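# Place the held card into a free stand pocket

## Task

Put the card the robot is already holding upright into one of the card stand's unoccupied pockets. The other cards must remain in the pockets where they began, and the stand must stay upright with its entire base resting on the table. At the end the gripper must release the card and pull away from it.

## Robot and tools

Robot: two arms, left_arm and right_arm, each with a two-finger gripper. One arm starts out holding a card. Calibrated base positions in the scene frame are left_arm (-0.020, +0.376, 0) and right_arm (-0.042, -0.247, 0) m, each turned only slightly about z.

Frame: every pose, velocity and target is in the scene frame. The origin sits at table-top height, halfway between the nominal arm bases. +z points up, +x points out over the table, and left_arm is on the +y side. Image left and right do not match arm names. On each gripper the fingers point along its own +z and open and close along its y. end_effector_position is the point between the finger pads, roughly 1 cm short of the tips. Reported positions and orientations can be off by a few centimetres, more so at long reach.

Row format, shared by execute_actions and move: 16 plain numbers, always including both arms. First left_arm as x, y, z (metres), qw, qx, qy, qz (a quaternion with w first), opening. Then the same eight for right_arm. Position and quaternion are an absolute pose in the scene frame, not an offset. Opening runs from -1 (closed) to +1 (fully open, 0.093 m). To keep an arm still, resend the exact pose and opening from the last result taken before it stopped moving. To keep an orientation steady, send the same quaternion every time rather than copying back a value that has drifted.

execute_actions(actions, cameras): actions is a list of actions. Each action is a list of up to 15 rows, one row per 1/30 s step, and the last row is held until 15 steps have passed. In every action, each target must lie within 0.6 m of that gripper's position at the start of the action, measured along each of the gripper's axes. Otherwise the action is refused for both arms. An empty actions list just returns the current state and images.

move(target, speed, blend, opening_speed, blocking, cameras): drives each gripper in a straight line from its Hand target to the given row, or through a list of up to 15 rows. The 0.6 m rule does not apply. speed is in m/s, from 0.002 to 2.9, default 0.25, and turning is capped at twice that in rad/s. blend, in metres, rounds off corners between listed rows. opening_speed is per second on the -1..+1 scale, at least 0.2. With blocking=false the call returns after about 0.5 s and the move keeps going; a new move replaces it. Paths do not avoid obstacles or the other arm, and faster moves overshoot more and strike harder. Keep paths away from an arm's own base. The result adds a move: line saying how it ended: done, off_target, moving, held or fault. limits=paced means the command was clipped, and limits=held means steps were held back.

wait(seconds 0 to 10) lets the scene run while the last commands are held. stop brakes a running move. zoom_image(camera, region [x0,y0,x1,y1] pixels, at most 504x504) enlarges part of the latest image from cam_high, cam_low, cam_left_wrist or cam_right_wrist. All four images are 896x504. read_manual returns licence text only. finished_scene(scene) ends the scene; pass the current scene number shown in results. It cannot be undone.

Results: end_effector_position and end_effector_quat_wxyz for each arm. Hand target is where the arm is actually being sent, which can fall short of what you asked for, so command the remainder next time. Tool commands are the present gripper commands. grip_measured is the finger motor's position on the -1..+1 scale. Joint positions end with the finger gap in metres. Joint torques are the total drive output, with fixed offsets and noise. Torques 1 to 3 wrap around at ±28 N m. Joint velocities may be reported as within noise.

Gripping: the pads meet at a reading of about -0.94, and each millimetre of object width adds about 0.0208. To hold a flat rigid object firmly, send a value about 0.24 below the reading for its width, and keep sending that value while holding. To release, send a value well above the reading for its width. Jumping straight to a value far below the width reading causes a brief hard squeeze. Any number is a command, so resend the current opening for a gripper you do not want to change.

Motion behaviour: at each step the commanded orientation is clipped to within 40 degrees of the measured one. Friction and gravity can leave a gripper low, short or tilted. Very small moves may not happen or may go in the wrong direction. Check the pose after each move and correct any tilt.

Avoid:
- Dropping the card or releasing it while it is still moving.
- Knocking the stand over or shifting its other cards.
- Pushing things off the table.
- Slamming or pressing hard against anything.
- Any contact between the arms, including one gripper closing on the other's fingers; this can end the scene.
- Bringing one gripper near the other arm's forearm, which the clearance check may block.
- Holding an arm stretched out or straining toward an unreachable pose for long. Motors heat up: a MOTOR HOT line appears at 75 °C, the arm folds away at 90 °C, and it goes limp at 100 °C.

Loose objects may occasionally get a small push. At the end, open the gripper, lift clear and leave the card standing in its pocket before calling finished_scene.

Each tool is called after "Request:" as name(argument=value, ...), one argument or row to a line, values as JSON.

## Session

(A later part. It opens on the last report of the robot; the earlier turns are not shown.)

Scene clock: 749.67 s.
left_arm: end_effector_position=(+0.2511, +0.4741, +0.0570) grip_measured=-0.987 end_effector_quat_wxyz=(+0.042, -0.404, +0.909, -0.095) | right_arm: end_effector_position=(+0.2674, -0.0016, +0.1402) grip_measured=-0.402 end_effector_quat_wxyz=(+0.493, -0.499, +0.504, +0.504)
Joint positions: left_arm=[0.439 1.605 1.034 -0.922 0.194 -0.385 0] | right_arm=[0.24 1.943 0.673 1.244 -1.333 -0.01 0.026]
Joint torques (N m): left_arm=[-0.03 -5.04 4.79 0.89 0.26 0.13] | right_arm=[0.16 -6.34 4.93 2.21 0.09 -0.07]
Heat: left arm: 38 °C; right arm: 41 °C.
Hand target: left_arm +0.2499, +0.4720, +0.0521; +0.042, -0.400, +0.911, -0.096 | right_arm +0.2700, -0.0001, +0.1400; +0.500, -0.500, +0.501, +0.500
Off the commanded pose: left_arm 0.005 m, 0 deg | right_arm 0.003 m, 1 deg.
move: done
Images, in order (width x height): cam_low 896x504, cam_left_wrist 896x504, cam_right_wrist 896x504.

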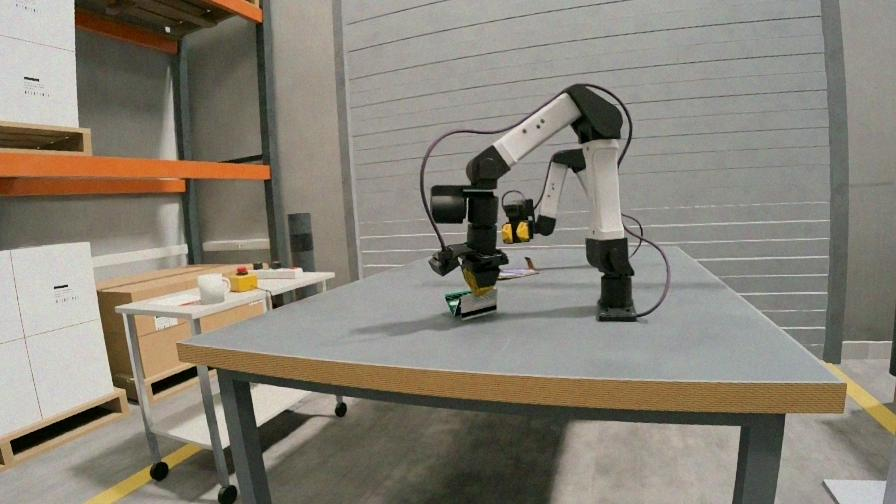

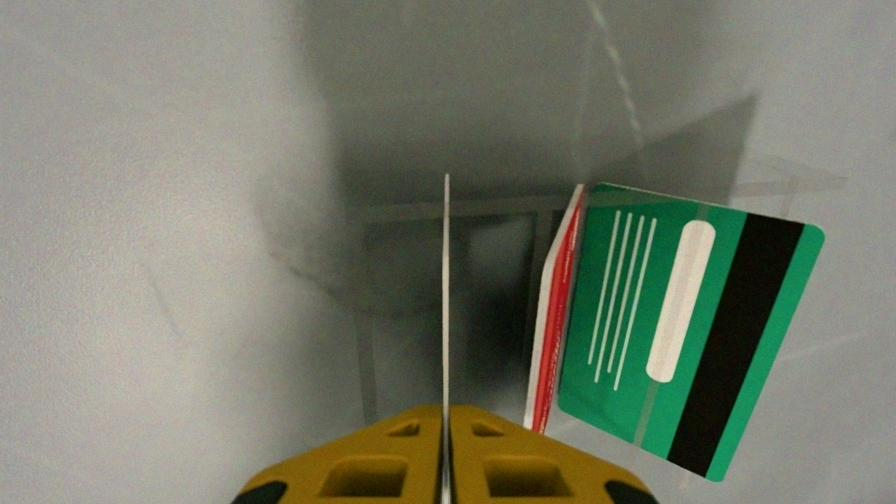

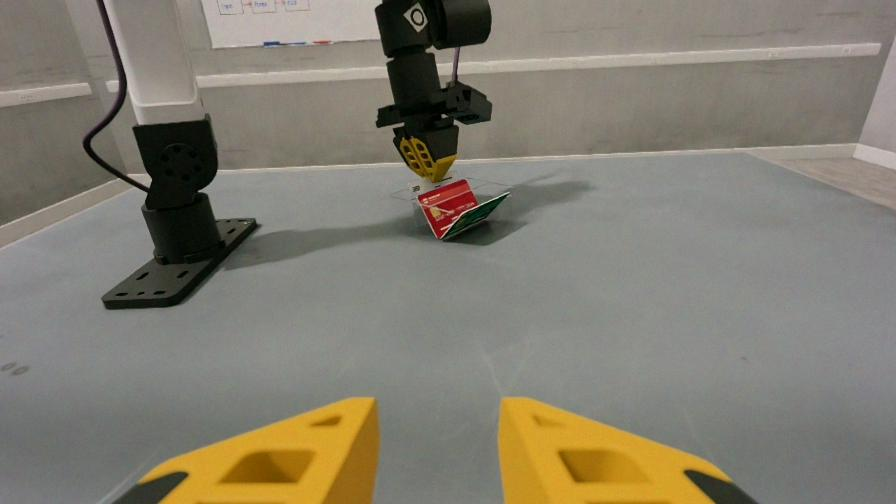

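Request:
move(
  target=[0.250,0.472,0.054,0.042,-0.3997,0.9106,-0.0958,-0.8,0.27,0.0,0.14,0.5,-0.5,0.5,0.5,-0.4],
  speed=0.02,
  opening_speed=0.25,
  cameras=["cam_left_wrist","cam_right_wrist","cam_low"],
)

Request:
zoom_image(
  camera="cam_right_wrist",
  region=[390, 130, 530, 250],
)

Request:
zoom_image(
  camera="cam_low",
  region=[420, 230, 520, 330],
)

Request:
zoom_image(
  camera="cam_left_wrist",
  region=[300, 100, 700, 504],
)

Scene clock: 762.70 s.
left_arm: end_effector_position=(+0.2499, +0.4734, +0.0555) grip_measured=-0.802 end_effector_quat_wxyz=(+0.041, -0.404, +0.909, -0.096) | right_arm: end_effector_position=(+0.2674, -0.0016, +0.1402) grip_measured=-0.402 end_effector_quat_wxyz=(+0.493, -0.499, +0.504, +0.504)
Joint positions: left_arm=[0.439 1.605 1.028 -0.92 0.195 -0.385 0.007] | right_arm=[0.24 1.943 0.673 1.244 -1.333 -0.01 0.026]
Joint torques (N m): left_arm=[-0.03 -5.22 5.85 0.76 0.25 0.12] | right_arm=[0.16 -6.34 4.92 2.21 0.1 -0.07]
Heat: left arm: 38 °C; right arm: 41 °C.
Hand target: left_arm +0.2500, +0.4720, +0.0540; +0.042, -0.400, +0.911, -0.096 | right_arm +0.2700, -0.0001, +0.1401; +0.500, -0.500, +0.500, +0.500
Off the commanded pose: left_arm 0.002 m, 1 deg | right_arm 0.003 m, 1 deg.
move: done
Images, in order (width x height): cam_low 896x504, cam_left_wrist 896x504, cam_right_wrist 896x504.

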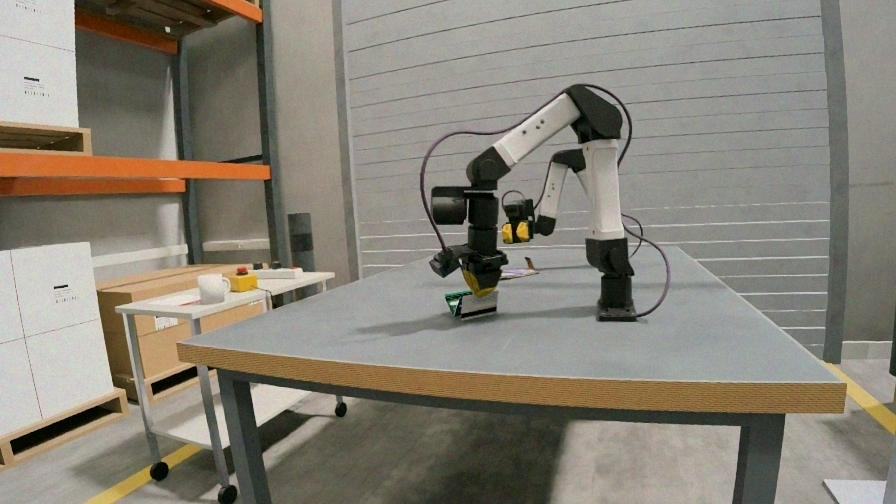

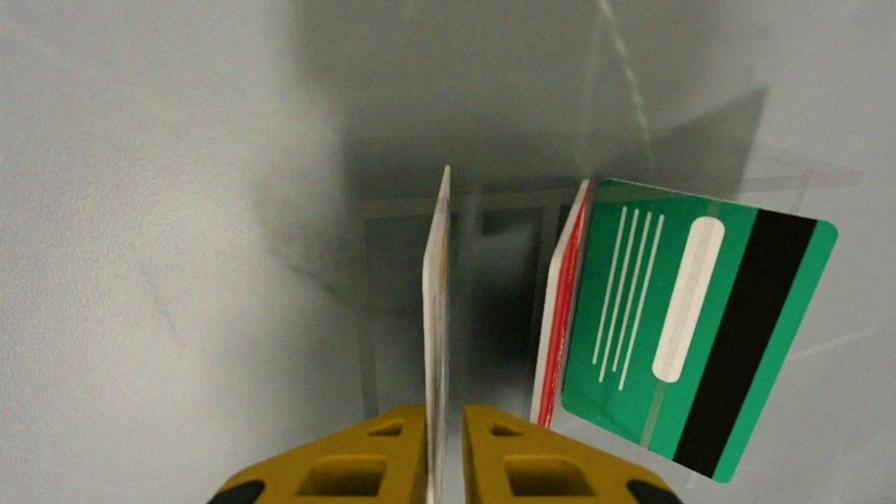

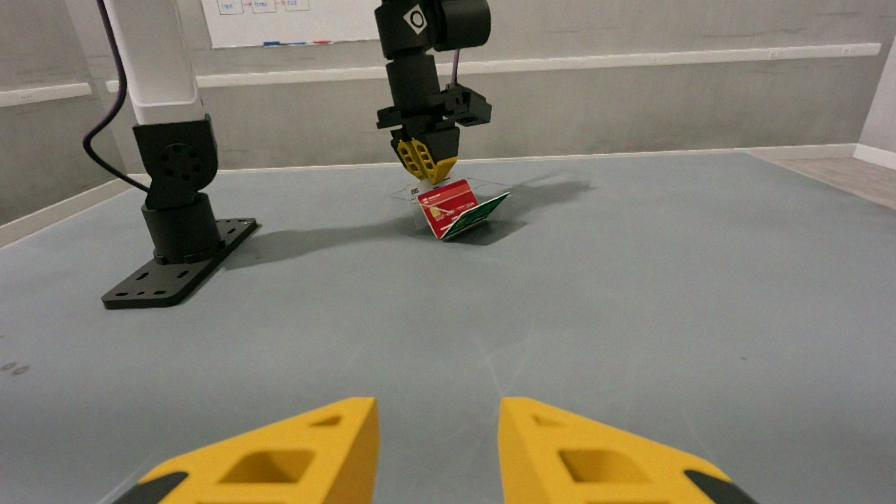

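Scaled by 3.600 (camera's finer frame: 1280x720).

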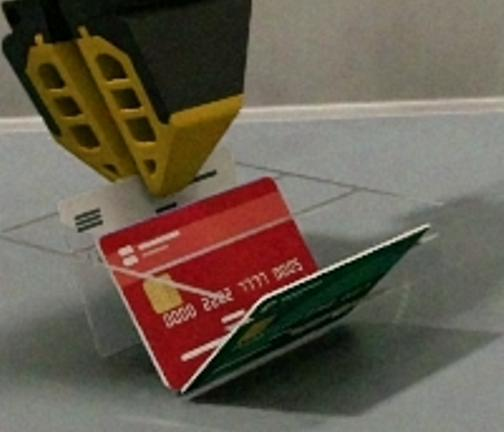

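Scaled by 5.040 (camera's finer frame: 1280x720).

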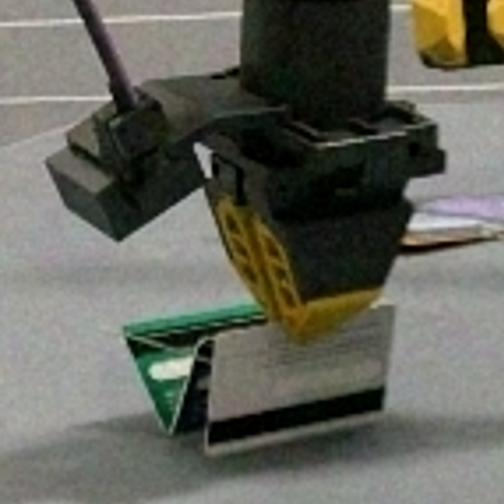

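Scaled by 1.248 (camera's finer frame: 1280x720).

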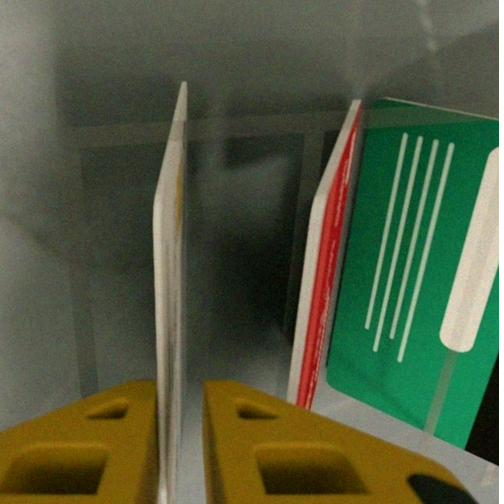

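Request:
move(
  target=[
    [0.246,0.476,0.084,0.042,-0.3997,0.9106,-0.0958,-0.8,0.27,0.0,0.14,0.5,-0.5,0.5,0.5,-0.4],
    [0.236,0.485,0.16,0.042,-0.3997,0.9106,-0.0958,-0.8,0.27,0.0,0.14,0.5,-0.5,0.5,0.5,-0.4],
  ],
  speed=[0.03,0.08],
  blend=0.01,
  cameras=["cam_left_wrist","cam_right_wrist","cam_low","cam_high"],
)

Request:
zoom_image(
  camera="cam_right_wrist",
  region=[390, 130, 530, 250],
)

Request:
zoom_image(
  camera="cam_low",
  region=[420, 230, 520, 330],
)

Request:
zoom_image(
  camera="cam_left_wrist",
  region=[250, 50, 700, 454],
)

Scene clock: 772.93 s.
left_arm: end_effector_position=(+0.2370, +0.4849, +0.1502) grip_measured=-0.802 end_effector_quat_wxyz=(+0.031, -0.405, +0.909, -0.095) | right_arm: end_effector_position=(+0.2674, -0.0016, +0.1402) grip_measured=-0.402 end_effector_quat_wxyz=(+0.493, -0.499, +0.504, +0.504)
Joint positions: left_arm=[0.496 1.55 1.357 -1.334 0.195 -0.327 0.007] | right_arm=[0.24 1.943 0.673 1.244 -1.333 -0.01 0.026]
Joint torques (N m): left_arm=[0.77 -6.37 8.38 0.43 0.3 0.21] | right_arm=[0.17 -6.34 4.93 2.21 0.1 -0.08]
Heat: left arm: 38 °C; right arm: 41 °C.
Hand target: left_arm +0.2359, +0.4849, +0.1598; +0.042, -0.400, +0.911, -0.096 | right_arm +0.2700, -0.0001, +0.1401; +0.500, -0.500, +0.500, +0.500
Off the commanded pose: left_arm 0.010 m, 1 deg | right_arm 0.003 m, 1 deg.
move: done

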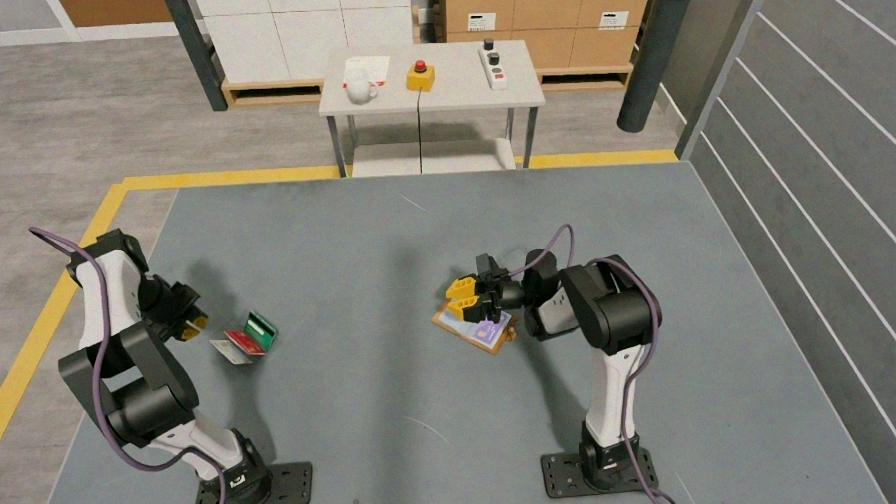

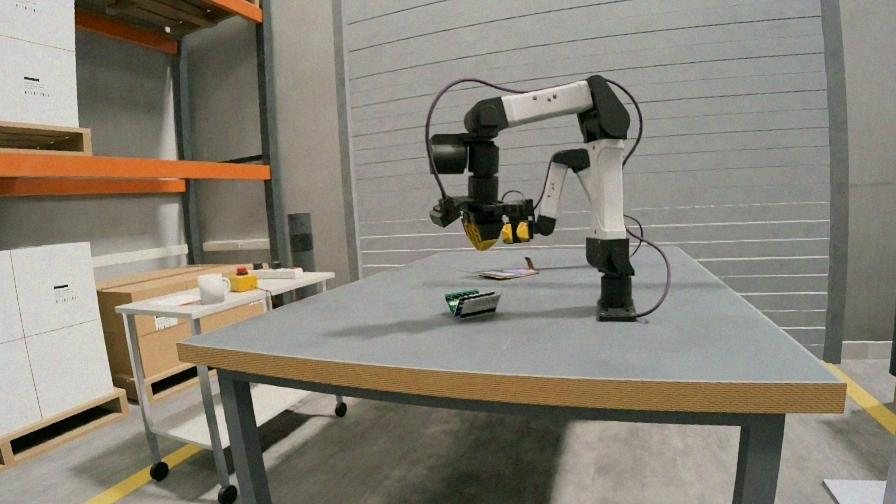

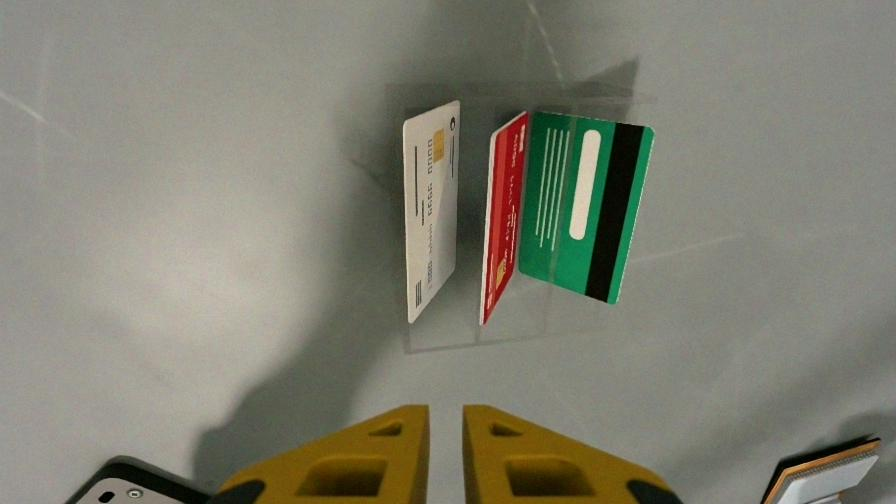

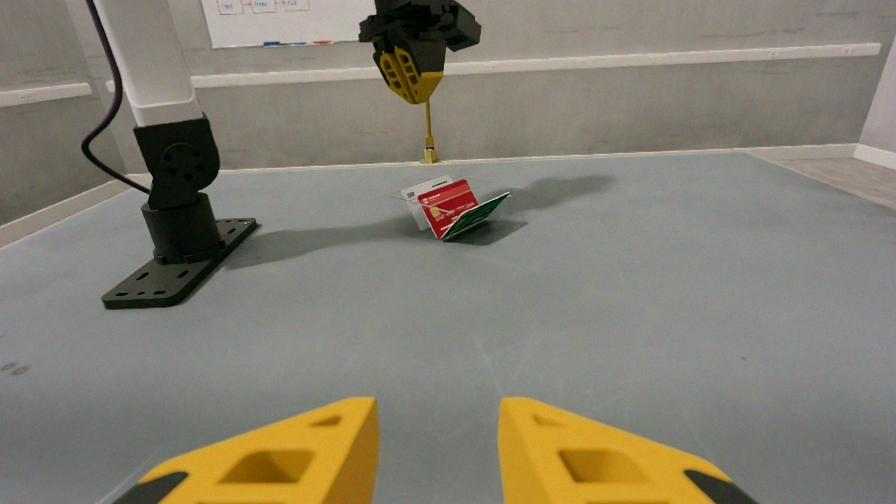

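Scaled by 3.600 (camera's finer frame: 1280x720).

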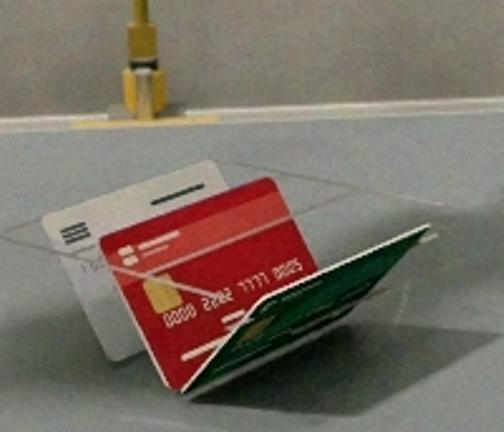

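Scaled by 5.040 (camera's finer frame: 1280x720).

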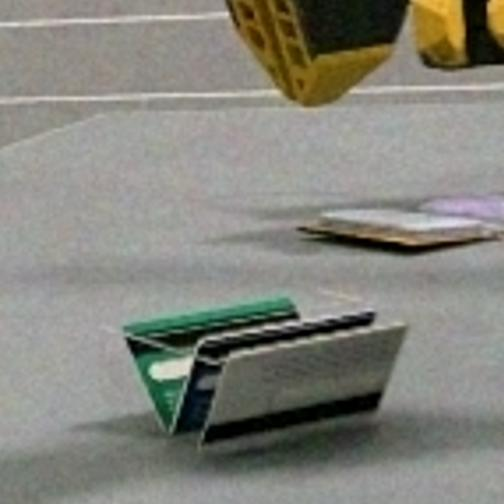

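Scaled by 1.120 (camera's finer frame: 1280x720).

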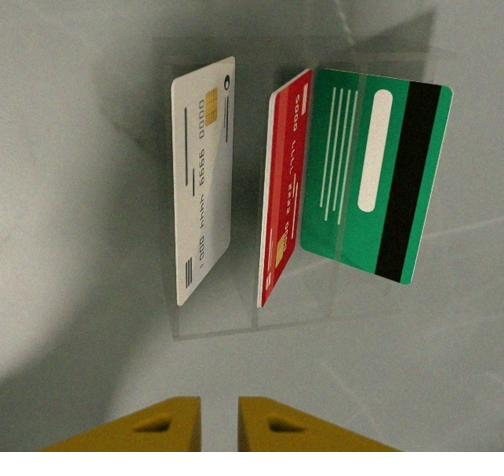

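Request:
move(
  target=[0.236,0.45,0.24,0.042,-0.3997,0.9106,-0.0958,-0.8,0.27,-0.08,0.16,0.5,-0.5,0.5,0.5,-0.4],
  speed=0.2,
  cameras=["cam_left_wrist","cam_high"],
)

Request:
finished_scene(
  scene=1,
)

Scene clock: 782.50 s.
left_arm: end_effector_position=(+0.2394, +0.4518, +0.2351) grip_measured=-0.802 end_effector_quat_wxyz=(+0.081, -0.397, +0.909, -0.098) | right_arm: end_effector_position=(+0.2751, -0.0793, +0.1542) grip_measured=-0.402 end_effector_quat_wxyz=(+0.503, -0.491, +0.508, +0.497)
Joint positions: left_arm=[0.384 1.475 1.62 -1.55 0.195 -0.436 0.007] | right_arm=[-0.005 1.883 0.652 1.238 -1.549 0.017 0.026]
Joint torques (N m): left_arm=[-0.02 -4.57 7.58 0.68 0.2 -0.03] | right_arm=[-0.27 -9.57 3.58 1.69 -0.11 -0.06]
Heat: left arm: 38 °C; right arm: 42 °C.
Hand target: left_arm +0.2361, +0.4500, +0.2394; +0.081, -0.402, +0.907, -0.097 | right_arm +0.2702, -0.0796, +0.1598; +0.504, -0.496, +0.504, +0.496
Off the commanded pose: left_arm 0.006 m, 4 deg | right_arm 0.008 m, 1 deg.
joint sent to its limit (left arm) — joint 4 (wrist pitch), lower limit. The joint targets are off in orientation, not in position.
joint sent to its limit (right arm) — joint 5 (wrist yaw), lower limit. The joint targets still meet the commanded pose.
move: off_target (left_arm)
Images, in order (width x height): cam_high 896x504, cam_left_wrist 896x504.

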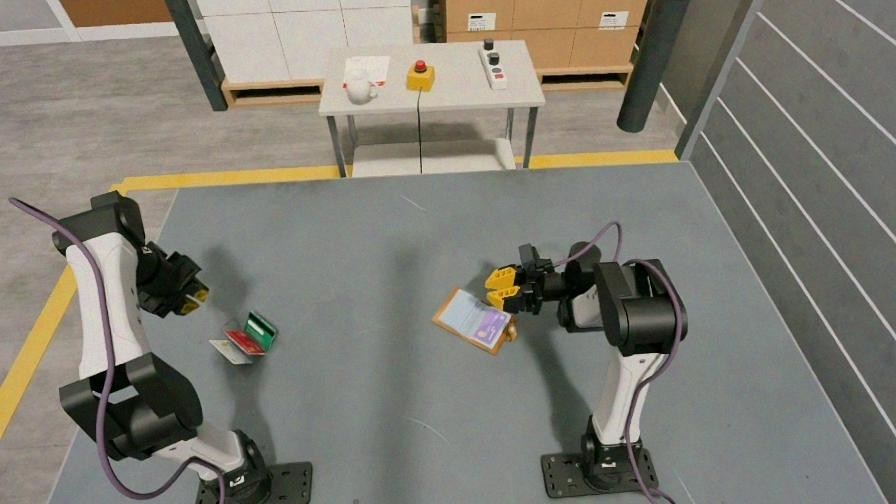

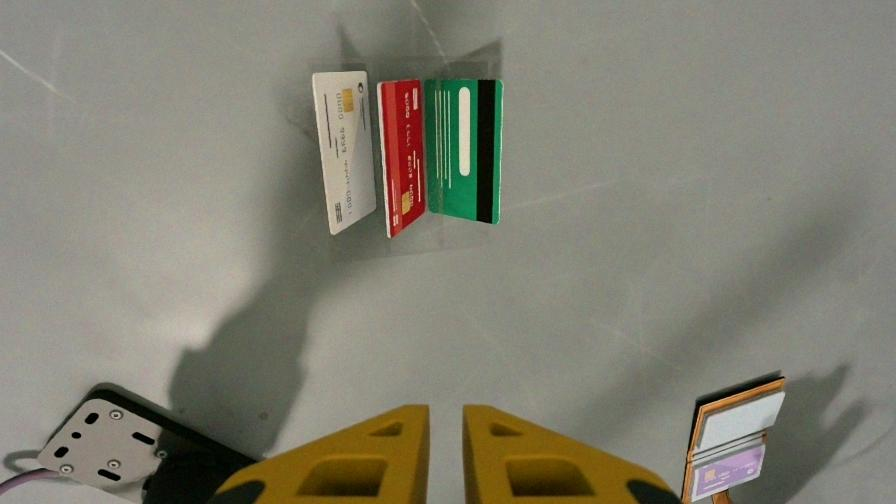

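The scene is finished: the task was done.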